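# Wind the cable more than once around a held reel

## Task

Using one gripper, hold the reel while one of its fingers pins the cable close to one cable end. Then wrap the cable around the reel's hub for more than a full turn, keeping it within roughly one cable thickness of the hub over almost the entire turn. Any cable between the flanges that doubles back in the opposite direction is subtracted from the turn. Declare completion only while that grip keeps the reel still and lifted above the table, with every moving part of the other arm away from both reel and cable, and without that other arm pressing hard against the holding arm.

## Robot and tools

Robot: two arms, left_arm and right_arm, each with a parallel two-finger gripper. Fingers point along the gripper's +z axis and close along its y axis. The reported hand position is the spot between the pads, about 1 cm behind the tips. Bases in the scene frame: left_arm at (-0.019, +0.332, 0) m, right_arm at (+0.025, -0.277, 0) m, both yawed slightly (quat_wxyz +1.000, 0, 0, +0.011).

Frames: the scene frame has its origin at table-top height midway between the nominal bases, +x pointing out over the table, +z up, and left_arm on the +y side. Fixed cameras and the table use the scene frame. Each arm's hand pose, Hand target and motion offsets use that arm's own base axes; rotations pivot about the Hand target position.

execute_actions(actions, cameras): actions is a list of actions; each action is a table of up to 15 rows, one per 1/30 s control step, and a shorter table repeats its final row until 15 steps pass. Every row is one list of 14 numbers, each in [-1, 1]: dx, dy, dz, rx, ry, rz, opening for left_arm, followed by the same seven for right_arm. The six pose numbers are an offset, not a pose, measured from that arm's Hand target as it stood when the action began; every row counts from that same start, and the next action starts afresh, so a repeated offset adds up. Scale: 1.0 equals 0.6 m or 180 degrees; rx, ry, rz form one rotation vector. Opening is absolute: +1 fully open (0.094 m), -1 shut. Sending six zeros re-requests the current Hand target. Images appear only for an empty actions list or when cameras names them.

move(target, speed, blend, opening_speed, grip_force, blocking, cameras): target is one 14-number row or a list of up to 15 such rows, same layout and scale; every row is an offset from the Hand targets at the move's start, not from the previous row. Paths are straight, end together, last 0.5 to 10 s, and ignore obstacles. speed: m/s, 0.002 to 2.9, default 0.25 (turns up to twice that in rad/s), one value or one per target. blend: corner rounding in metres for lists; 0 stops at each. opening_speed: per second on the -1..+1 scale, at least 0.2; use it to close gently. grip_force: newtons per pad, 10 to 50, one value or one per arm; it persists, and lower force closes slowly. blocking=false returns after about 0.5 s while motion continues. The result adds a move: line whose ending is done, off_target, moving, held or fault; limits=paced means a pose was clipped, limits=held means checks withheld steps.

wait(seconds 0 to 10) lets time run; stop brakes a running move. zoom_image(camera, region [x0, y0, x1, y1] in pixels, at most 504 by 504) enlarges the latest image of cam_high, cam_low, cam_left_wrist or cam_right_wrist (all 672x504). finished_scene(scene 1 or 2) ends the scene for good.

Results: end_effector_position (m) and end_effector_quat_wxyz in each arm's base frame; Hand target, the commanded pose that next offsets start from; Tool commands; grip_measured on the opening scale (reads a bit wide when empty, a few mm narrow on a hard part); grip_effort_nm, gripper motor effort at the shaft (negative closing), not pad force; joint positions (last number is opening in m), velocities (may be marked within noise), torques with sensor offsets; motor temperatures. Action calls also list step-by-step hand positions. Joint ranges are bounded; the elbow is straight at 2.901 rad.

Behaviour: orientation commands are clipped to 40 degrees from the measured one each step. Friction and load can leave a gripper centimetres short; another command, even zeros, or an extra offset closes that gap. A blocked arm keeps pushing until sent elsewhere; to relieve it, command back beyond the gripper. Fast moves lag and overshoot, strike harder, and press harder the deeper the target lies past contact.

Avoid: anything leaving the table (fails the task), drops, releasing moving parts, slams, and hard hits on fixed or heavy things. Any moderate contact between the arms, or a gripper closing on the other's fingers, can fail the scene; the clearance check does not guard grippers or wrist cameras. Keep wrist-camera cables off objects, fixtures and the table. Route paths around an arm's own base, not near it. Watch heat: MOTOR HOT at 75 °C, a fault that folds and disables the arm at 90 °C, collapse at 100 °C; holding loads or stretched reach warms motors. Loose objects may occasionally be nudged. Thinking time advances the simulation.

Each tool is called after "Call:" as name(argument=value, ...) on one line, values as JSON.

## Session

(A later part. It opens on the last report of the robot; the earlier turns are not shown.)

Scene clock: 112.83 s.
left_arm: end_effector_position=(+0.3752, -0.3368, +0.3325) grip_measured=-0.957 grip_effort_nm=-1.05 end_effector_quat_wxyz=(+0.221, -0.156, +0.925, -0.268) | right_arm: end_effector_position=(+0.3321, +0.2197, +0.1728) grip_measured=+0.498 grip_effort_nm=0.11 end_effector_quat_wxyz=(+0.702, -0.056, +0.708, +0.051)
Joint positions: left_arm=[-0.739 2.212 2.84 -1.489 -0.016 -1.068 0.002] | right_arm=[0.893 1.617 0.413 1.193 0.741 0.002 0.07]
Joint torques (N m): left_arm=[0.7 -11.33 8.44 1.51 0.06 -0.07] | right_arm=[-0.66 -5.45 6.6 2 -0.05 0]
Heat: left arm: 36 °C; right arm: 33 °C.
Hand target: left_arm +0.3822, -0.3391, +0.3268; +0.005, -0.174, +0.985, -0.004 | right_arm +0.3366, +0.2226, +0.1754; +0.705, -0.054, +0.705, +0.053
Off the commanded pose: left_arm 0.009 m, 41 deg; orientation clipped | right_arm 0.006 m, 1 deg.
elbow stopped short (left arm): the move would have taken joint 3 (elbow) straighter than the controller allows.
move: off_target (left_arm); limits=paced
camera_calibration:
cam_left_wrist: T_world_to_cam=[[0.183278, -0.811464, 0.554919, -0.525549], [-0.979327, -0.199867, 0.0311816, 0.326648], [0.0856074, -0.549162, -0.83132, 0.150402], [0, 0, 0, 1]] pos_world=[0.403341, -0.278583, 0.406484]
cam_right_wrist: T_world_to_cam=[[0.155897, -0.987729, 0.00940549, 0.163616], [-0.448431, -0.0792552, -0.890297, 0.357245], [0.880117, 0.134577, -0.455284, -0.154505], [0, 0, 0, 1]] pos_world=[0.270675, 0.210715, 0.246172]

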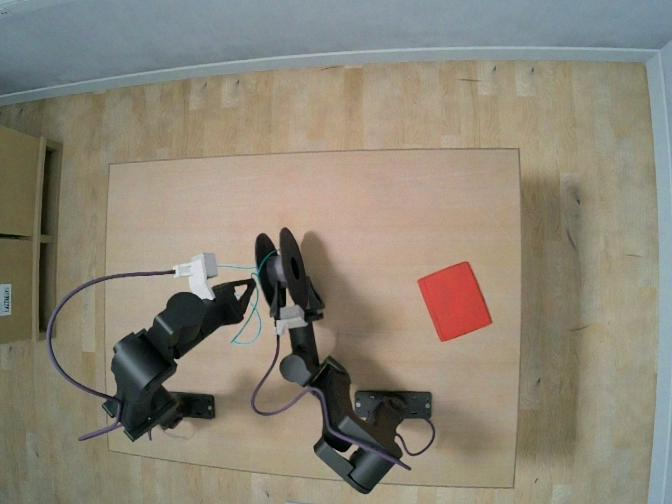

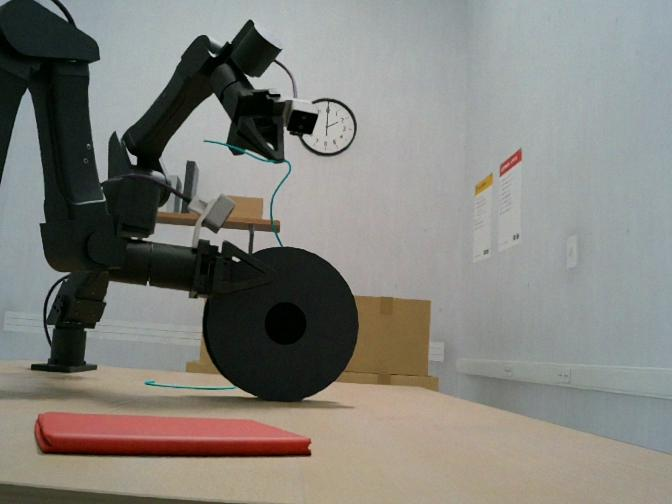

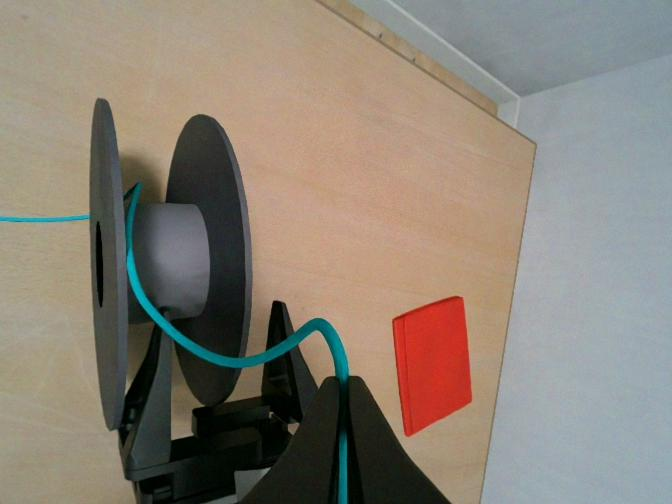

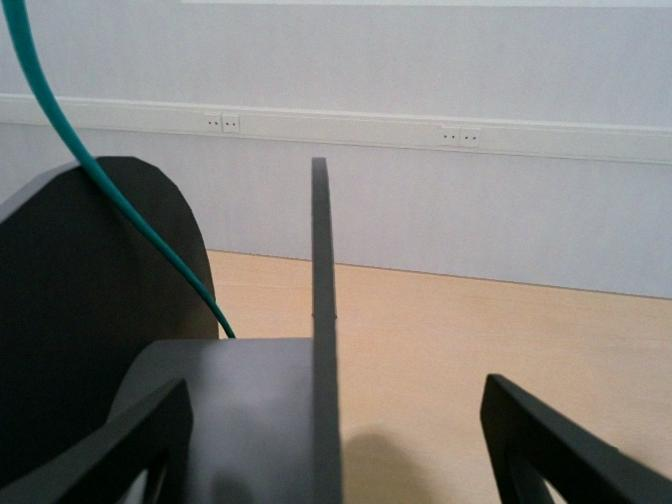

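Call:
move(target=[[0.033,0,-0.1,-0.173,-0.202,-0.006,-1,0,0,0,0,0,0,0.65],[0.033,0,-0.18,-0.173,-0.202,-0.006,-1,0,0,0,0,0,0,0.65]], speed=0.12, blend=0.02, cameras=["all"])

Scene clock: 117.40 s.
left_arm: end_effector_position=(+0.4046, -0.3455, +0.2078) grip_measured=-0.957 grip_effort_nm=-1.05 end_effector_quat_wxyz=(+0.254, -0.153, +0.903, -0.311) | right_arm: end_effector_position=(+0.3321, +0.2197, +0.1728) grip_measured=+0.648 grip_effort_nm=0.11 end_effector_quat_wxyz=(+0.702, -0.056, +0.708, +0.051)
Joint positions: left_arm=[-0.705 1.862 1.647 -0.531 0.009 -1.046 0.002] | right_arm=[0.893 1.617 0.413 1.193 0.741 0.002 0.077]
Joint torques (N m): left_arm=[0.59 -16.96 6.9 1.71 0.06 0.08] | right_arm=[-0.66 -5.46 6.64 2 -0.04 -0.02]
Heat: left arm: 36 °C; right arm: 33 °C.
Hand target: left_arm +0.4020, -0.3391, +0.2190; +0.262, -0.150, +0.899, -0.317 | right_arm +0.3366, +0.2226, +0.1754; +0.705, -0.054, +0.705, +0.053
Off the commanded pose: left_arm 0.013 m, 1 deg | right_arm 0.006 m, 1 deg.
move: off_target (left_arm); blend cut to 0 m at target 1
camera_calibration:
cam_left_wrist: T_world_to_cam=[[0.132474, -0.76503, 0.630222, -0.447802], [-0.979244, -0.199418, -0.0362356, 0.371623], [0.153399, -0.612341, -0.775569, -0.0213745], [0, 0, 0, 1]] pos_world=[0.426511, -0.281562, 0.279103]
cam_right_wrist: T_world_to_cam=[[0.155897, -0.987729, 0.00940549, 0.163616], [-0.448431, -0.0792552, -0.890297, 0.357245], [0.880117, 0.134577, -0.455284, -0.154505], [0, 0, 0, 1]] pos_world=[0.270675, 0.210715, 0.246172]

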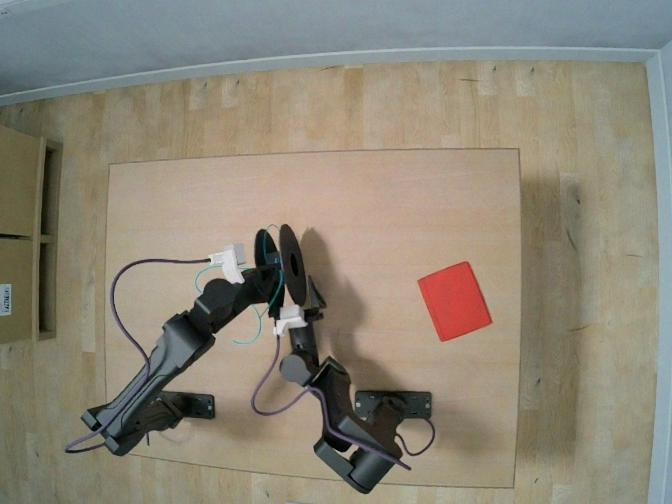

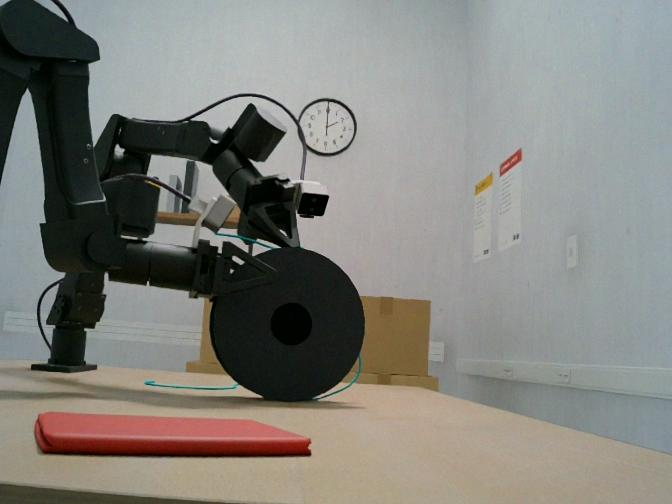

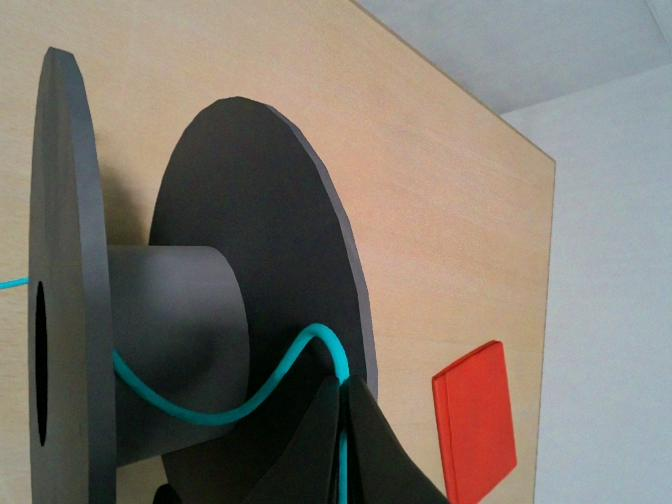

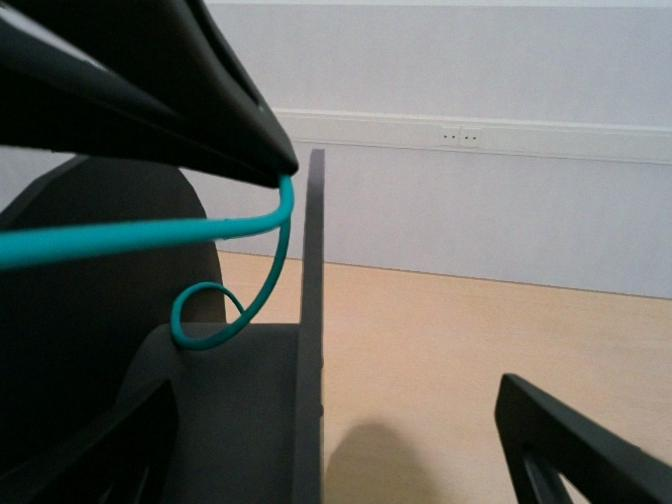

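Call:
move(target=[-0.015,-0.003,-0.05,-0.036,-0.042,0,-1,0,0,0,0,0,0,0.7], speed=0.08, cameras=["all"])

Call:
zoom_image(camera="cam_low", region=[190, 150, 350, 350])

Call:
zoom_image(camera="cam_high", region=[200, 220, 340, 350])

Scene clock: 120.63 s.
left_arm: end_effector_position=(+0.3990, -0.3447, +0.1874) grip_measured=-0.957 grip_effort_nm=-1.05 end_effector_quat_wxyz=(+0.309, -0.143, +0.861, -0.379) | right_arm: end_effector_position=(+0.3321, +0.2197, +0.1728) grip_measured=+0.698 grip_effort_nm=0.11 end_effector_quat_wxyz=(+0.702, -0.056, +0.708, +0.051)
Joint positions: left_arm=[-0.711 1.756 1.277 -0.071 0.009 -1.046 0.002] | right_arm=[0.893 1.617 0.413 1.193 0.741 0.002 0.08]
Joint torques (N m): left_arm=[-0.53 -14.78 6.53 1.85 -0.11 -0.01] | right_arm=[-0.64 -5.38 6.64 2.01 -0.05 -0.01]
Heat: left arm: 36 °C; right arm: 33 °C.
Hand target: left_arm +0.3929, -0.3410, +0.1888; +0.312, -0.143, +0.861, -0.376 | right_arm +0.3366, +0.2226, +0.1754; +0.705, -0.054, +0.705, +0.053
Off the commanded pose: left_arm 0.007 m, 0 deg | right_arm 0.006 m, 1 deg.
move: done
camera_calibration:
cam_left_wrist: T_world_to_cam=[[0.0266566, -0.678362, 0.734244, -0.380938], [-0.966117, -0.206116, -0.155354, 0.380387], [0.256725, -0.705224, -0.660872, -0.130694], [0, 0, 0, 1]] pos_world=[0.411205, -0.272179, 0.252424]
cam_right_wrist: T_world_to_cam=[[0.155897, -0.987729, 0.00940549, 0.163616], [-0.448431, -0.0792552, -0.890297, 0.357245], [0.880117, 0.134577, -0.455284, -0.154505], [0, 0, 0, 1]] pos_world=[0.270675, 0.210715, 0.246172]

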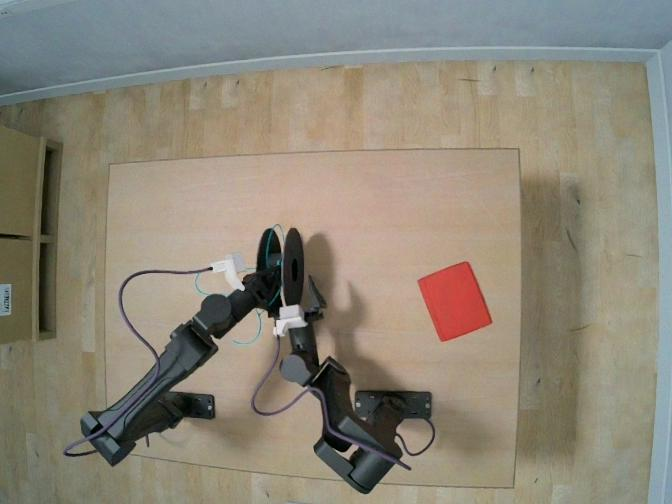

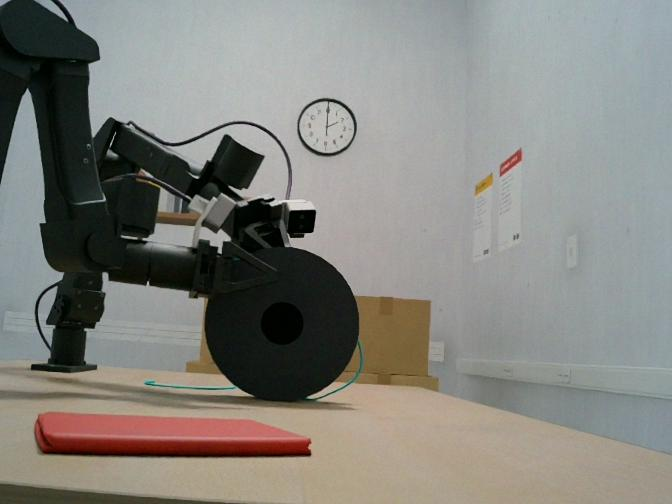

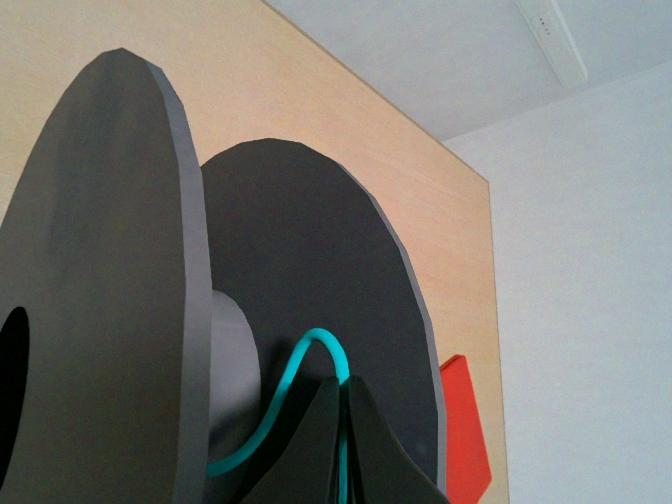

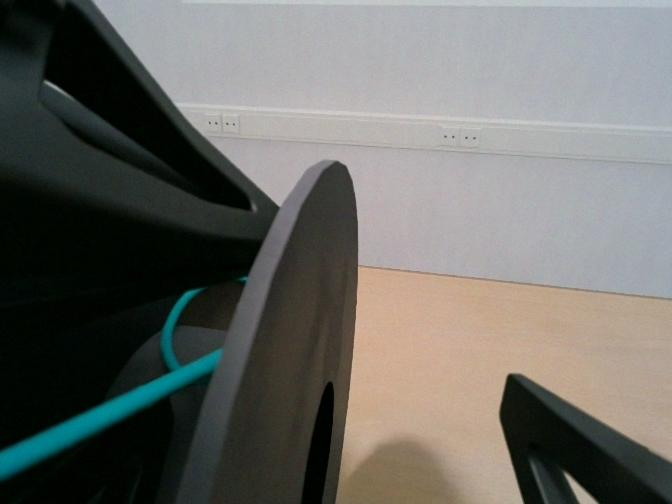

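Scaled by 2.520 from the camera's 672x504 image, which has a finer 960x720 frame.

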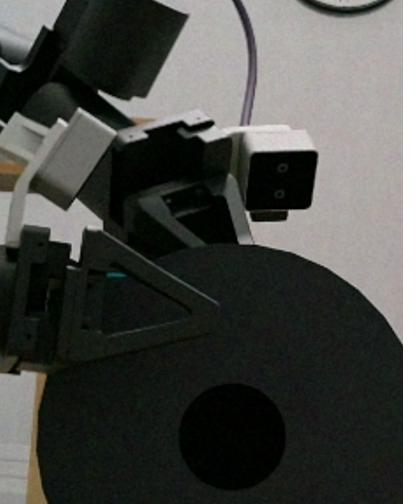

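Scaled by 3.600 from the camera's 672x504 image, which has a finer 960x720 frame.

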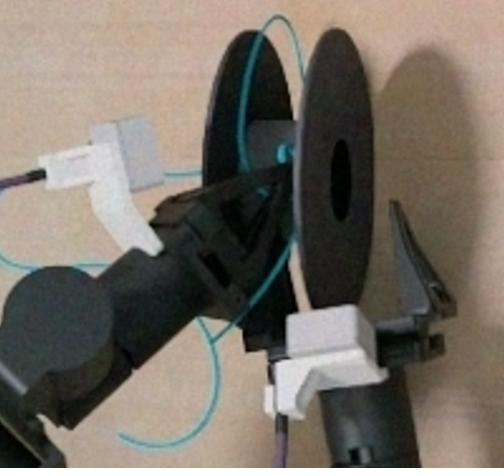

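Call:
move(target=[0.014,0.018,0.004,-0.045,-0.052,0,-1,0,0,0,0,0,0,0.7], speed=0.08, cameras=["all"])

Call:
zoom_image(camera="cam_low", region=[190, 150, 350, 350])

Call:
zoom_image(camera="cam_high", region=[200, 220, 340, 350])

Scene clock: 123.73 s.
left_arm: end_effector_position=(+0.4022, -0.3424, +0.2025) grip_measured=-0.958 grip_effort_nm=-1.05 end_effector_quat_wxyz=(+0.370, -0.128, +0.794, -0.465) | right_arm: end_effector_position=(+0.3321, +0.2197, +0.1728) grip_measured=+0.698 grip_effort_nm=0.11 end_effector_quat_wxyz=(+0.702, -0.056, +0.708, +0.051)
Joint positions: left_arm=[-0.692 1.718 1.055 0.364 0.044 -1.046 0.002] | right_arm=[0.893 1.617 0.413 1.193 0.741 0.002 0.08]
Joint torques (N m): left_arm=[1.18 -13.01 5.98 1.8 -0.11 0.11] | right_arm=[-0.61 -5.35 6.61 2.01 -0.07 -0.01]
Heat: left arm: 35 °C; right arm: 33 °C.
Hand target: left_arm +0.4014, -0.3302, +0.1915; +0.370, -0.134, +0.803, -0.447 | right_arm +0.3366, +0.2226, +0.1754; +0.705, -0.054, +0.705, +0.053
Off the commanded pose: left_arm 0.017 m, 2 deg | right_arm 0.006 m, 1 deg.
move: off_target (left_arm)
camera_calibration:
cam_left_wrist: T_world_to_cam=[[-0.124737, -0.541622, 0.831316, -0.302588], [-0.928001, -0.232781, -0.290907, 0.389359], [0.351076, -0.807749, -0.47359, -0.230781], [0, 0, 0, 1]] pos_world=[0.404603, -0.259666, 0.255517]
cam_right_wrist: T_world_to_cam=[[0.155897, -0.987729, 0.00940549, 0.163616], [-0.448431, -0.0792552, -0.890297, 0.357245], [0.880117, 0.134577, -0.455284, -0.154505], [0, 0, 0, 1]] pos_world=[0.270675, 0.210715, 0.246172]

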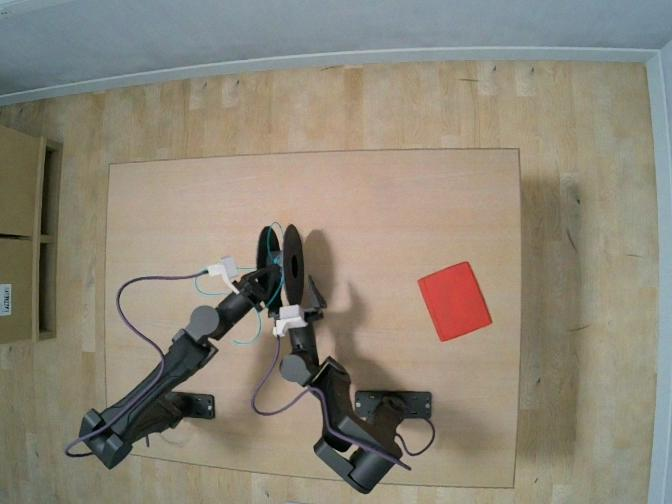

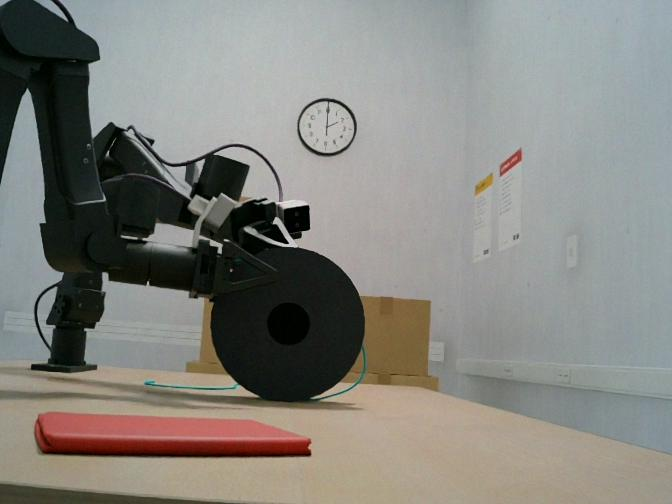

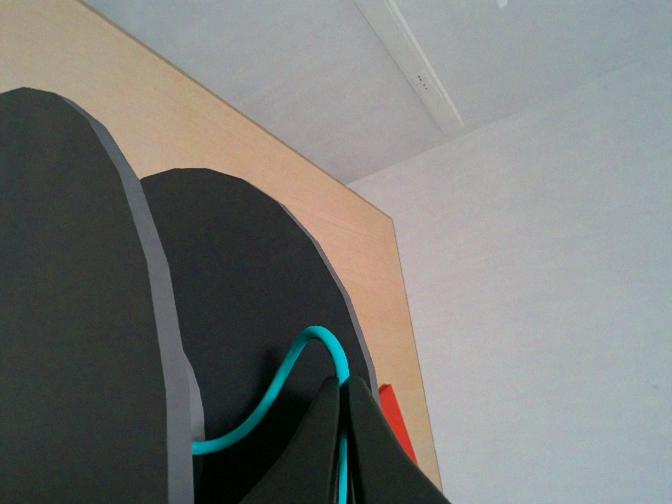

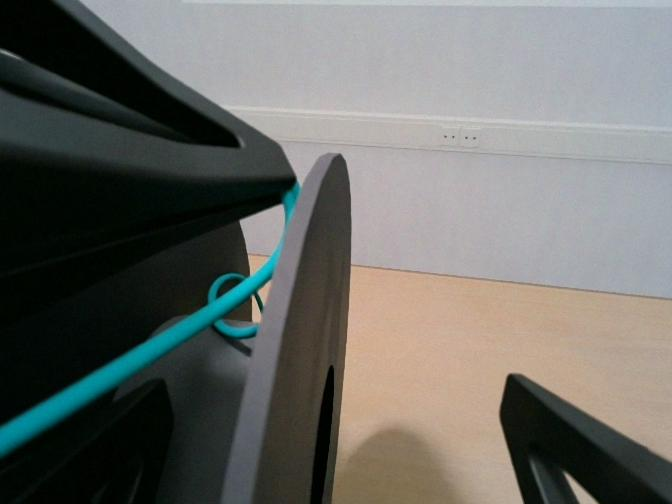

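Scaled by 2.520 from the camera's 672x504 image, which has a finer 960x720 frame.

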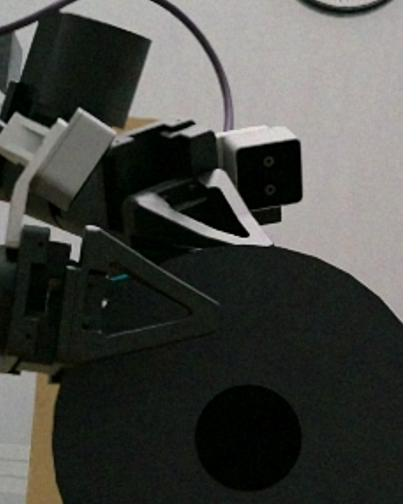

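Scaled by 3.600 from the camera's 672x504 image, which has a finer 960x720 frame.

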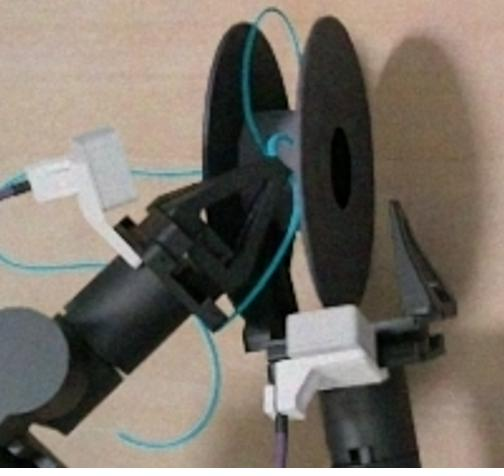

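Call:
move(target=[0.0,0.012,-0.03,0,0,0,-1,0,0,0,0,0,0,0.7], speed=0.05, cameras=["all"])

Call:
zoom_image(camera="cam_low", region=[190, 150, 350, 350])

Call:
zoom_image(camera="cam_high", region=[200, 220, 340, 350])

Scene clock: 125.27 s.
left_arm: end_effector_position=(+0.4017, -0.3402, +0.2056) grip_measured=-0.958 grip_effort_nm=-1.05 end_effector_quat_wxyz=(+0.381, -0.121, +0.776, -0.488) | right_arm: end_effector_position=(+0.3321, +0.2197, +0.1728) grip_measured=+0.698 grip_effort_nm=0.11 end_effector_quat_wxyz=(+0.702, -0.056, +0.708, +0.051)
Joint positions: left_arm=[-0.681 1.718 1.002 0.48 0.069 -1.046 0.002] | right_arm=[0.893 1.617 0.413 1.193 0.741 0.002 0.08]
Joint torques (N m): left_arm=[1.59 -11.38 5.2 1.44 -0.21 0.17] | right_arm=[-0.64 -5.45 6.64 2 -0.04 -0.01]
Heat: left arm: 36 °C; right arm: 33 °C.
Hand target: left_arm +0.4013, -0.3230, +0.1734; +0.370, -0.134, +0.803, -0.447 | right_arm +0.3366, +0.2226, +0.1754; +0.705, -0.054, +0.705, +0.053
Off the commanded pose: left_arm 0.036 m, 6 deg | right_arm 0.006 m, 1 deg.
move: off_target (left_arm)
camera_calibration:
cam_left_wrist: T_world_to_cam=[[-0.168551, -0.502218, 0.848156, -0.276402], [-0.917448, -0.23467, -0.321277, 0.391597], [0.360388, -0.83229, -0.421205, -0.250266], [0, 0, 0, 1]] pos_world=[0.402875, -0.255212, 0.25483]
cam_right_wrist: T_world_to_cam=[[0.155897, -0.987729, 0.00940549, 0.163616], [-0.448431, -0.0792552, -0.890297, 0.357245], [0.880117, 0.134577, -0.455284, -0.154505], [0, 0, 0, 1]] pos_world=[0.270675, 0.210715, 0.246172]

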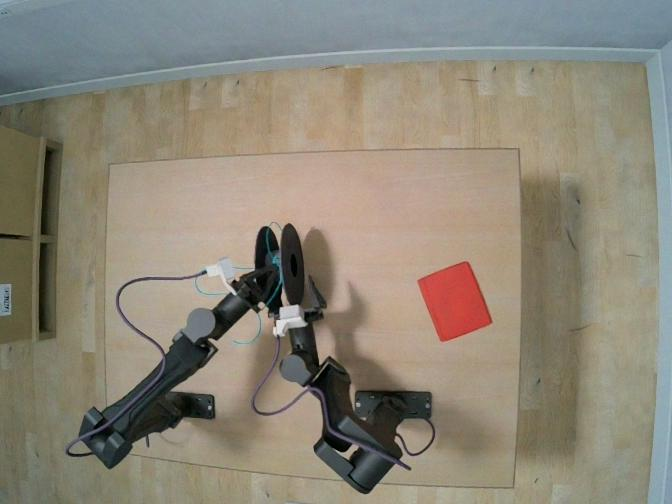

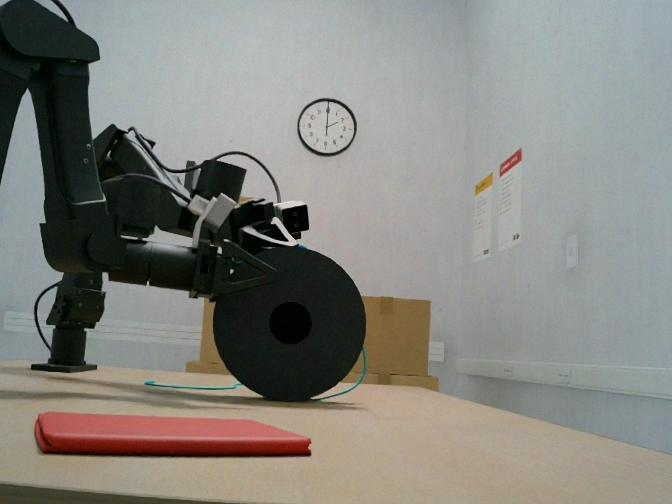

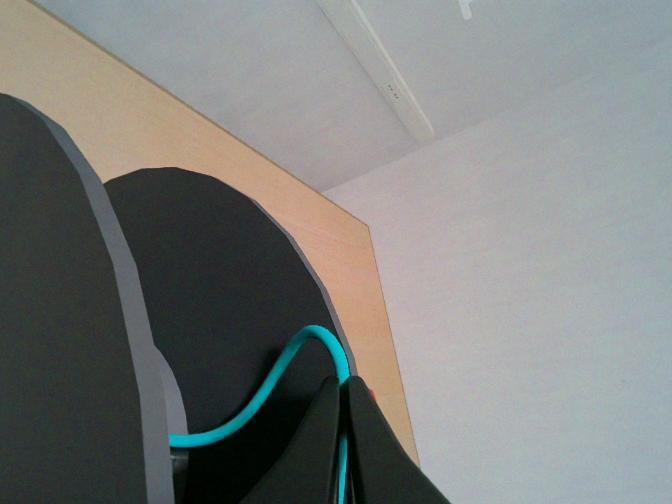

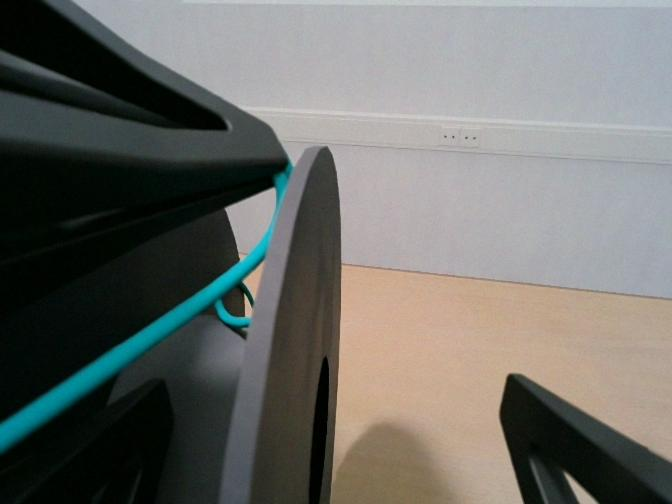

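Scaled by 2.520 from the camera's 672x504 image, which has a finer 960x720 frame.

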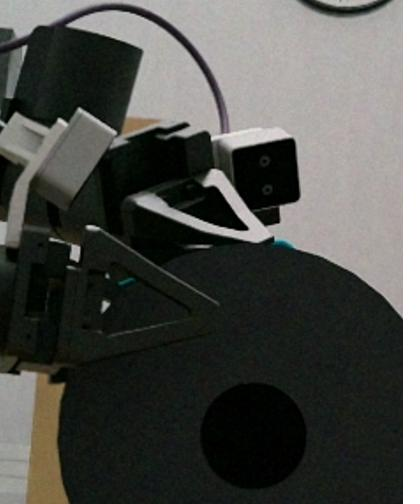

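Scaled by 3.600 from the camera's 672x504 image, which has a finer 960x720 frame.

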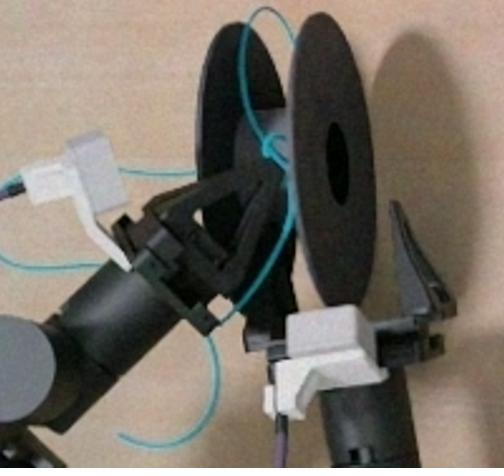

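Call:
move(target=[[0.004,-0.01,0.07,0.03,0.035,0,-1,0,0,0,0,0,0,0.7],[0.007,-0.018,0.02,0.045,0.052,0,-1,0,0,0,0,0,0,0.7]], speed=0.08, cameras=["all"])

Call:
zoom_image(camera="cam_low", region=[190, 150, 350, 350])

Call:
zoom_image(camera="cam_high", region=[200, 220, 340, 350])

Call:
zoom_image(camera="cam_right_wrist", region=[0, 150, 350, 504])

Scene clock: 128.23 s.
left_arm: end_effector_position=(+0.3997, -0.3338, +0.1933) grip_measured=-0.958 grip_effort_nm=-1.05 end_effector_quat_wxyz=(+0.310, -0.142, +0.853, -0.395) | right_arm: end_effector_position=(+0.3321, +0.2197, +0.1728) grip_measured=+0.698 grip_effort_nm=0.11 end_effector_quat_wxyz=(+0.702, -0.056, +0.708, +0.051)
Joint positions: left_arm=[-0.679 1.719 1.23 -0.03 0.054 -1.041 0.002] | right_arm=[0.893 1.617 0.413 1.193 0.741 0.002 0.08]
Joint torques (N m): left_arm=[-0.06 -9.1 11.44 1.6 -0.24 0.12] | right_arm=[-0.66 -5.44 6.61 2.01 -0.05 0]
Heat: left arm: 36 °C; right arm: 33 °C.
Hand target: left_arm +0.4056, -0.3338, +0.1852; +0.312, -0.143, +0.861, -0.376 | right_arm +0.3366, +0.2226, +0.1754; +0.705, -0.054, +0.705, +0.053
Off the commanded pose: left_arm 0.010 m, 2 deg | right_arm 0.006 m, 1 deg.
move: done
camera_calibration:
cam_left_wrist: T_world_to_cam=[[0.0121102, -0.653407, 0.75691, -0.368127], [-0.965979, -0.20321, -0.159967, 0.386059], [0.258335, -0.729222, -0.633639, -0.133216], [0, 0, 0, 1]] pos_world=[0.411797, -0.25923, 0.255985]
cam_right_wrist: T_world_to_cam=[[0.155897, -0.987729, 0.00940549, 0.163616], [-0.448431, -0.0792552, -0.890297, 0.357245], [0.880117, 0.134577, -0.455284, -0.154505], [0, 0, 0, 1]] pos_world=[0.270675, 0.210715, 0.246172]

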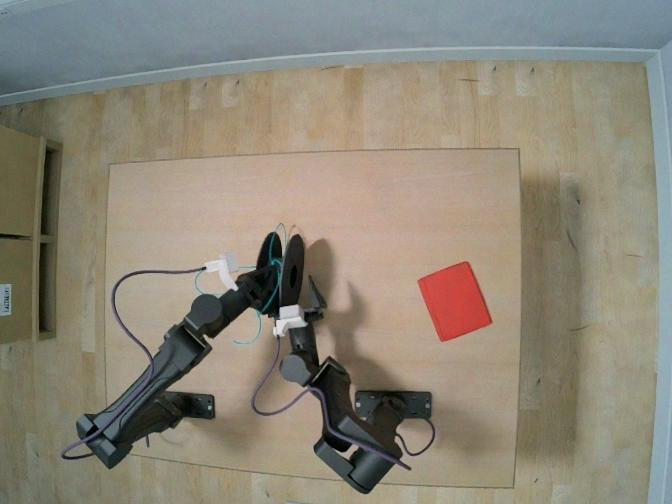

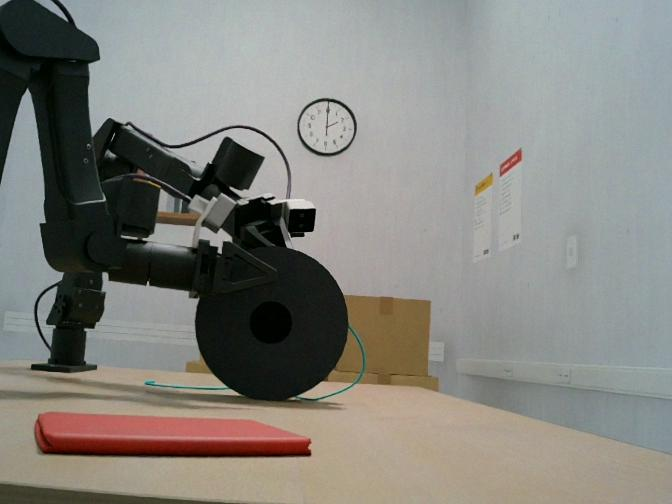

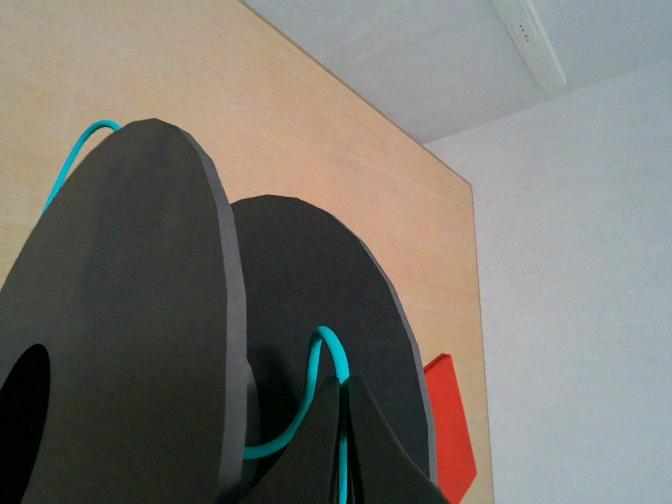

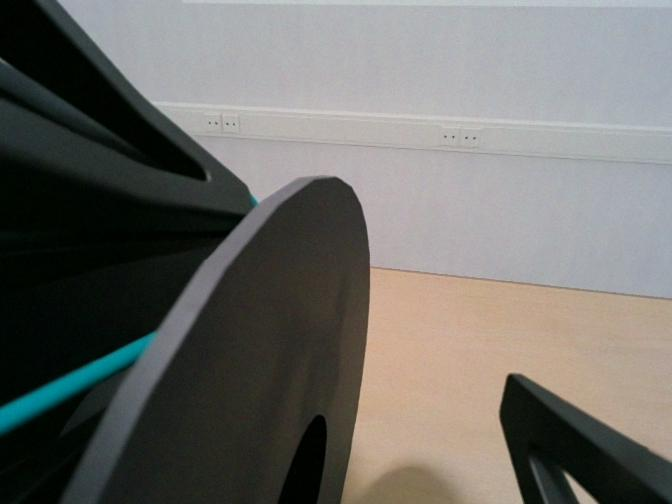

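Scaled by 2.520 from the camera's 672x504 image, which has a finer 960x720 frame.

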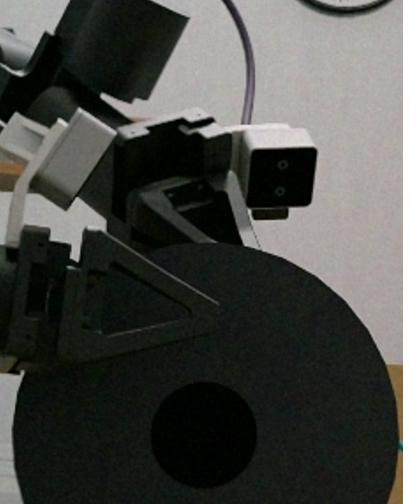

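Scaled by 3.600 from the camera's 672x504 image, which has a finer 960x720 frame.

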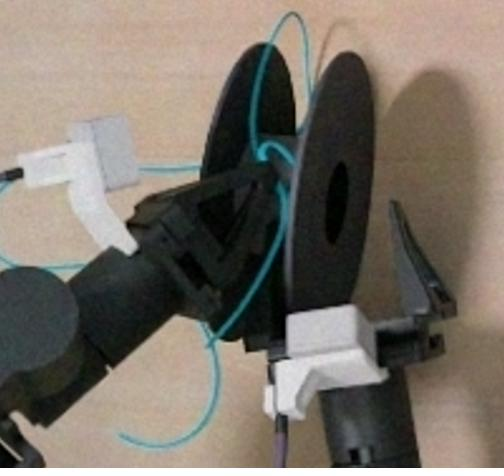

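Scaled by 1.424 from the camera's 672x504 image, which has a finer 960x720 frame.

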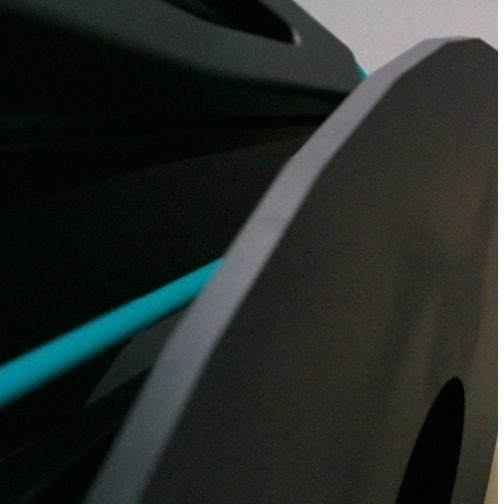

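Call:
move(target=[-0.01,0.03,0.12,0,0,0,-1,0,0,0,0,0,0,0.7], speed=0.15)

Call:
move(target=[0,0,0,0,0,0,-1,0,0,0,0,0,0,-0.85], opening_speed=0.8, cameras=["cam_right_wrist","cam_high"])

Call:
zoom_image(camera="cam_high", region=[200, 220, 340, 350])

Call:
move(target=[0,0,0,0,0,0,-1,0,0,0,0,0,0,0.6], opening_speed=0.8, cameras=["cam_right_wrist","cam_high","cam_low"])

Call:
zoom_image(camera="cam_high", region=[200, 220, 340, 350])

Scene clock: 130.37 s.
left_arm: end_effector_position=(+0.3980, -0.3191, +0.2360) grip_measured=-0.958 grip_effort_nm=-1.05 end_effector_quat_wxyz=(+0.297, -0.148, +0.868, -0.368) | right_arm: end_effector_position=(+0.3321, +0.2197, +0.1728) grip_measured=+0.698 grip_effort_nm=0.11 end_effector_quat_wxyz=(+0.702, -0.056, +0.708, +0.051)
Joint positions: left_arm=[-0.659 1.682 1.416 -0.32 0.053 -1.025 0.002] | right_arm=[0.893 1.617 0.413 1.193 0.741 0.002 0.08]
Joint torques (N m): left_arm=[0.66 -13.64 11.63 1.69 0.03 0.09] | right_arm=[-0.69 -5.39 6.61 2.01 -0.06 -0.01]
Heat: left arm: 36 °C; right arm: 33 °C.
Hand target: left_arm +0.3996, -0.3157, +0.2572; +0.312, -0.143, +0.861, -0.376 | right_arm +0.3366, +0.2226, +0.1754; +0.705, -0.054, +0.705, +0.053
Off the commanded pose: left_arm 0.021 m, 2 deg | right_arm 0.006 m, 1 deg.
move: off_target (left_arm)

Scene clock: 132.53 s.
left_arm: end_effector_position=(+0.3979, -0.3190, +0.2360) grip_measured=-0.958 grip_effort_nm=-1.05 end_effector_quat_wxyz=(+0.297, -0.148, +0.868, -0.368) | right_arm: end_effector_position=(+0.3320, +0.2200, +0.1728) grip_measured=+0.045 grip_effort_nm=-1.05 end_effector_quat_wxyz=(+0.702, -0.058, +0.708, +0.050)
Joint positions: left_arm=[-0.659 1.682 1.416 -0.32 0.053 -1.025 0.002] | right_arm=[0.893 1.617 0.413 1.193 0.74 -0.003 0.049]
Joint torques (N m): left_arm=[0.61 -13.59 11.58 1.68 0.04 0.11] | right_arm=[-0.59 -5.45 6.64 2.01 -0.03 0.04]
Heat: left arm: 36 °C; right arm: 33 °C.
Hand target: left_arm +0.3996, -0.3157, +0.2573; +0.312, -0.143, +0.861, -0.376 | right_arm +0.3366, +0.2226, +0.1754; +0.705, -0.054, +0.705, +0.053
Off the commanded pose: left_arm 0.022 m, 2 deg | right_arm 0.006 m, 1 deg.
move: off_target (left_arm)
camera_calibration:
cam_right_wrist: T_world_to_cam=[[0.157772, -0.987383, 0.013526, 0.162537], [-0.44776, -0.0837419, -0.890223, 0.3579], [0.880124, 0.134396, -0.455323, -0.154484], [0, 0, 0, 1]] pos_world=[0.270575, 0.211219, 0.246072]
Images, in order (width x height): cam_high 672x504, cam_right_wrist 672x504.

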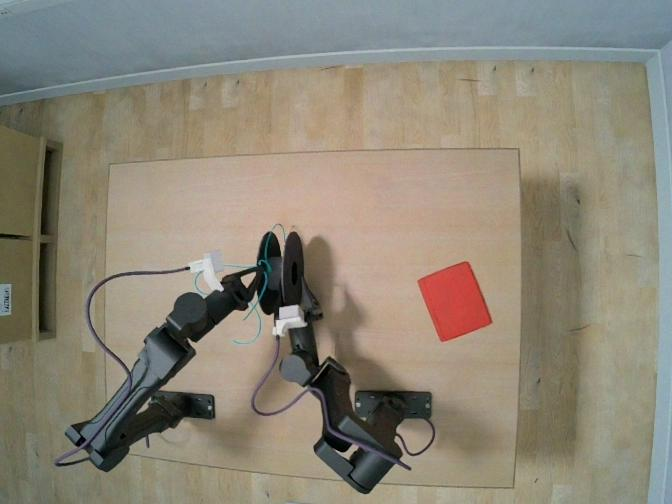

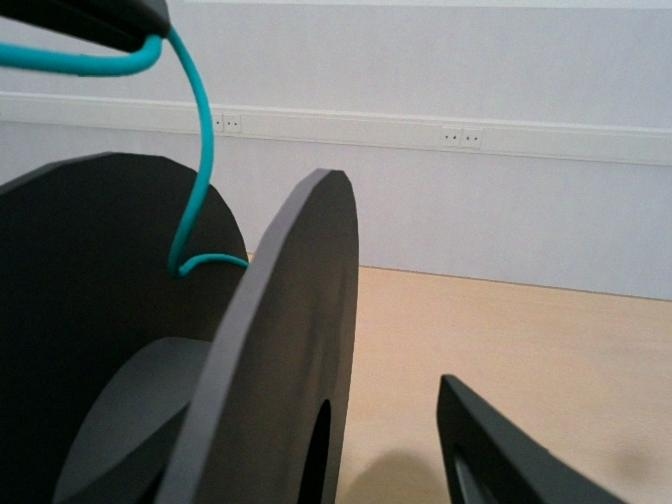

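Scaled by 3.600 from the camera's 672x504 image, which has a finer 960x720 frame.

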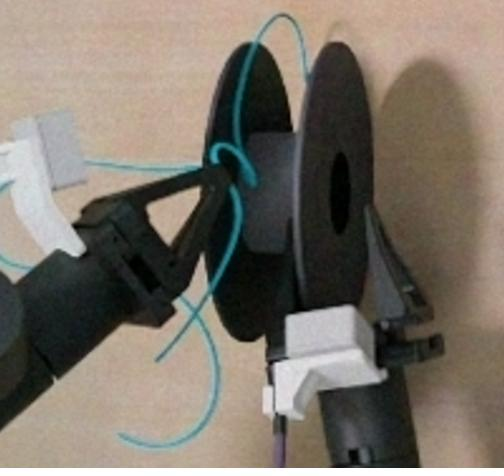

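Scene clock: 134.57 s.
left_arm: end_effector_position=(+0.3979, -0.3190, +0.2360) grip_measured=-0.958 grip_effort_nm=-1.05 end_effector_quat_wxyz=(+0.297, -0.148, +0.868, -0.368) | right_arm: end_effector_position=(+0.3320, +0.2200, +0.1728) grip_measured=+0.598 grip_effort_nm=0.11 end_effector_quat_wxyz=(+0.702, -0.058, +0.708, +0.050)
Joint positions: left_arm=[-0.659 1.682 1.416 -0.32 0.053 -1.025 0.002] | right_arm=[0.893 1.617 0.413 1.193 0.74 -0.003 0.075]
Joint torques (N m): left_arm=[0.59 -13.63 11.62 1.68 0.03 0.11] | right_arm=[-0.65 -5.42 6.6 2 -0.03 0.05]
Heat: left arm: 37 °C; right arm: 33 °C.
Hand target: left_arm +0.3996, -0.3157, +0.2573; +0.312, -0.143, +0.861, -0.376 | right_arm +0.3366, +0.2226, +0.1754; +0.705, -0.054, +0.705, +0.053
Off the commanded pose: left_arm 0.022 m, 2 deg | right_arm 0.006 m, 1 deg.
move: off_target (left_arm)
camera_calibration:
cam_right_wrist: T_world_to_cam=[[0.157772, -0.987383, 0.013526, 0.162537], [-0.44776, -0.0837419, -0.890223, 0.3579], [0.880124, 0.134396, -0.455323, -0.154484], [0, 0, 0, 1]] pos_world=[0.270575, 0.211219, 0.246072]
Images, in order (width x height): cam_high 672x504, cam_low 672x504, cam_right_wrist 672x504.

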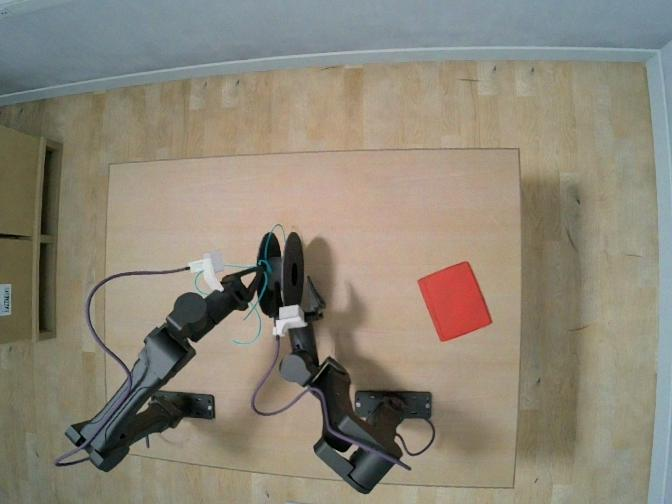

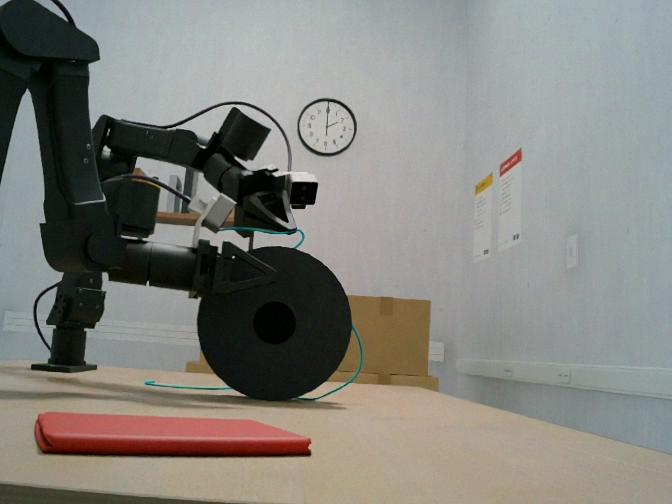

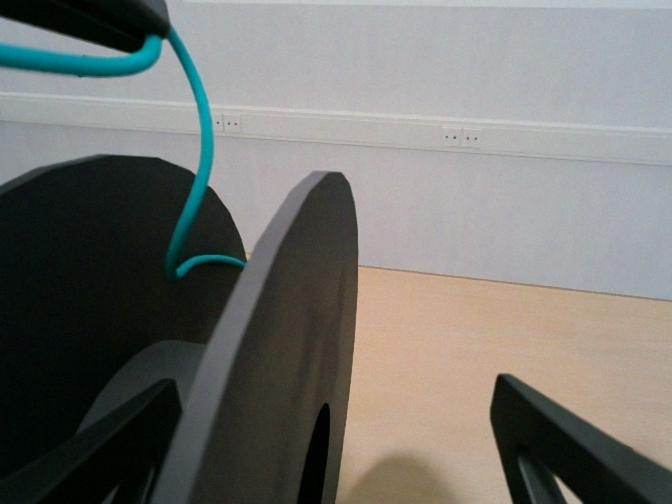

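Scaled by 3.600 from the camera's 672x504 image, which has a finer 960x720 frame.

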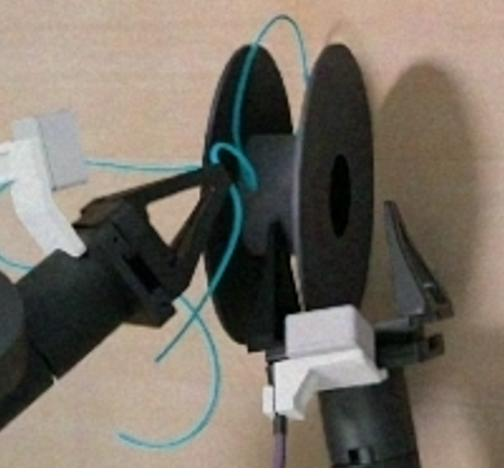

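Call:
move(target=[0,0.02,0.05,0,0,0,-1,0,0,0,0,0,-0.0556,0.6], cameras=["cam_right_wrist","cam_high","cam_low"])

Call:
zoom_image(camera="cam_high", region=[200, 220, 340, 350])

Scene clock: 136.93 s.
left_arm: end_effector_position=(+0.4002, -0.3076, +0.2621) grip_measured=-0.958 grip_effort_nm=-1.05 end_effector_quat_wxyz=(+0.296, -0.150, +0.870, -0.364) | right_arm: end_effector_position=(+0.3351, +0.2170, +0.1762) grip_measured=+0.598 grip_effort_nm=0.11 end_effector_quat_wxyz=(+0.708, +0.009, +0.706, -0.009)
Joint positions: left_arm=[-0.632 1.67 1.513 -0.438 0.071 -1.011 0.002] | right_arm=[0.957 1.696 0.507 1.193 0.982 -0.003 0.075]
Joint torques (N m): left_arm=[0.59 -13.93 11.84 1.66 0.09 0.11] | right_arm=[0.49 -6.05 6.56 1.69 0.08 0.04]
Heat: left arm: 37 °C; right arm: 33 °C.
Hand target: left_arm +0.3995, -0.3038, +0.2872; +0.312, -0.143, +0.861, -0.376 | right_arm +0.3367, +0.2226, +0.1754; +0.707, +0.008, +0.707, -0.008
Off the commanded pose: left_arm 0.026 m, 3 deg | right_arm 0.006 m, 0 deg.
move: off_target (left_arm)
camera_calibration:
cam_right_wrist: T_world_to_cam=[[-0.0197097, -0.999802, 0.00267984, 0.223129], [-0.445884, 0.00639086, -0.895068, 0.34281], [0.894874, -0.0188364, -0.445921, -0.128623], [0, 0, 0, 1]] pos_world=[0.272352, 0.218471, 0.248884]
Images, in order (width x height): cam_high 672x504, cam_low 672x504, cam_right_wrist 672x504.

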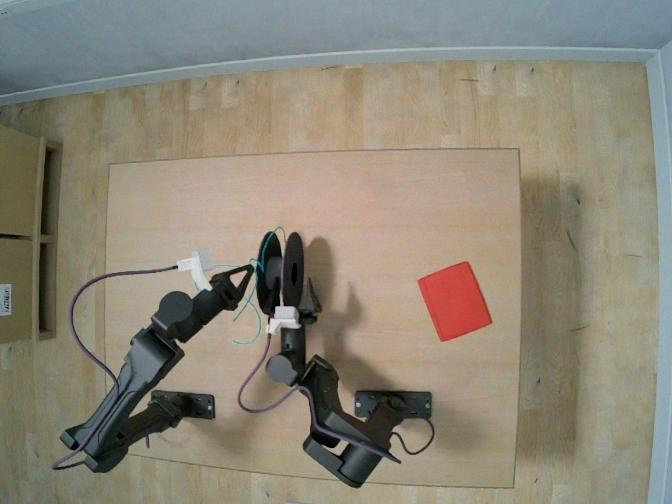

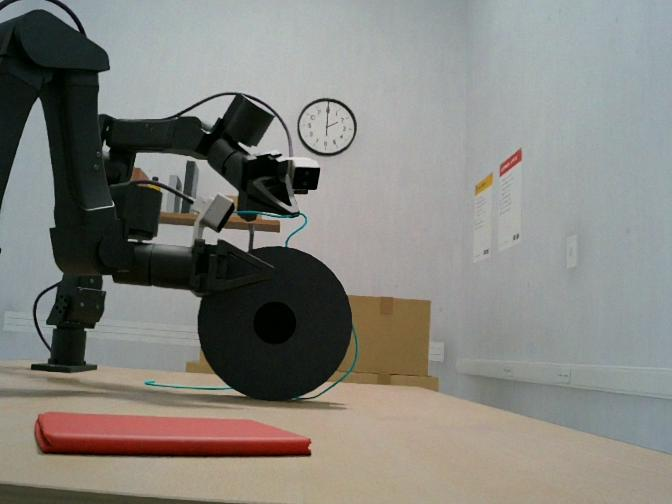

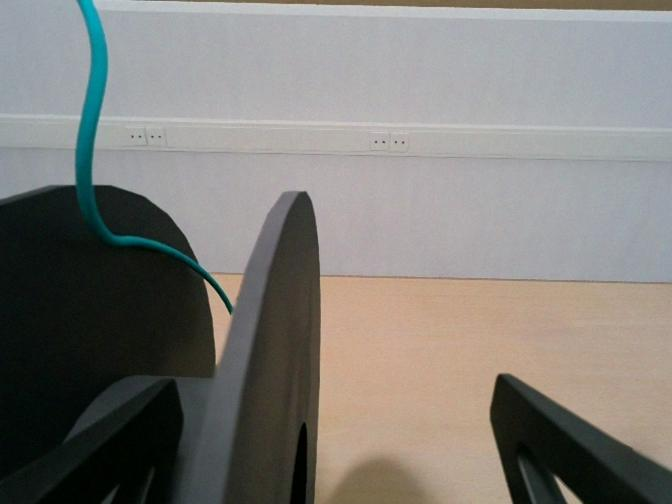

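Scaled by 3.600 from the camera's 672x504 image, which has a finer 960x720 frame.

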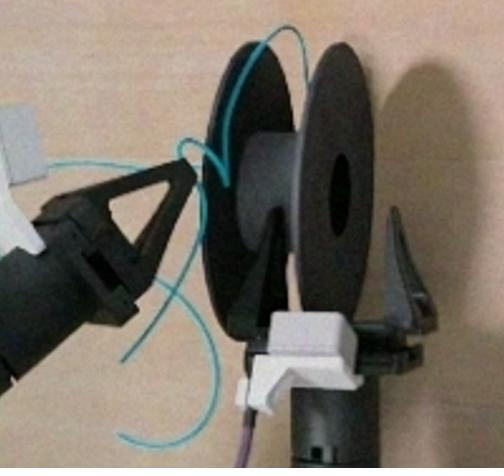

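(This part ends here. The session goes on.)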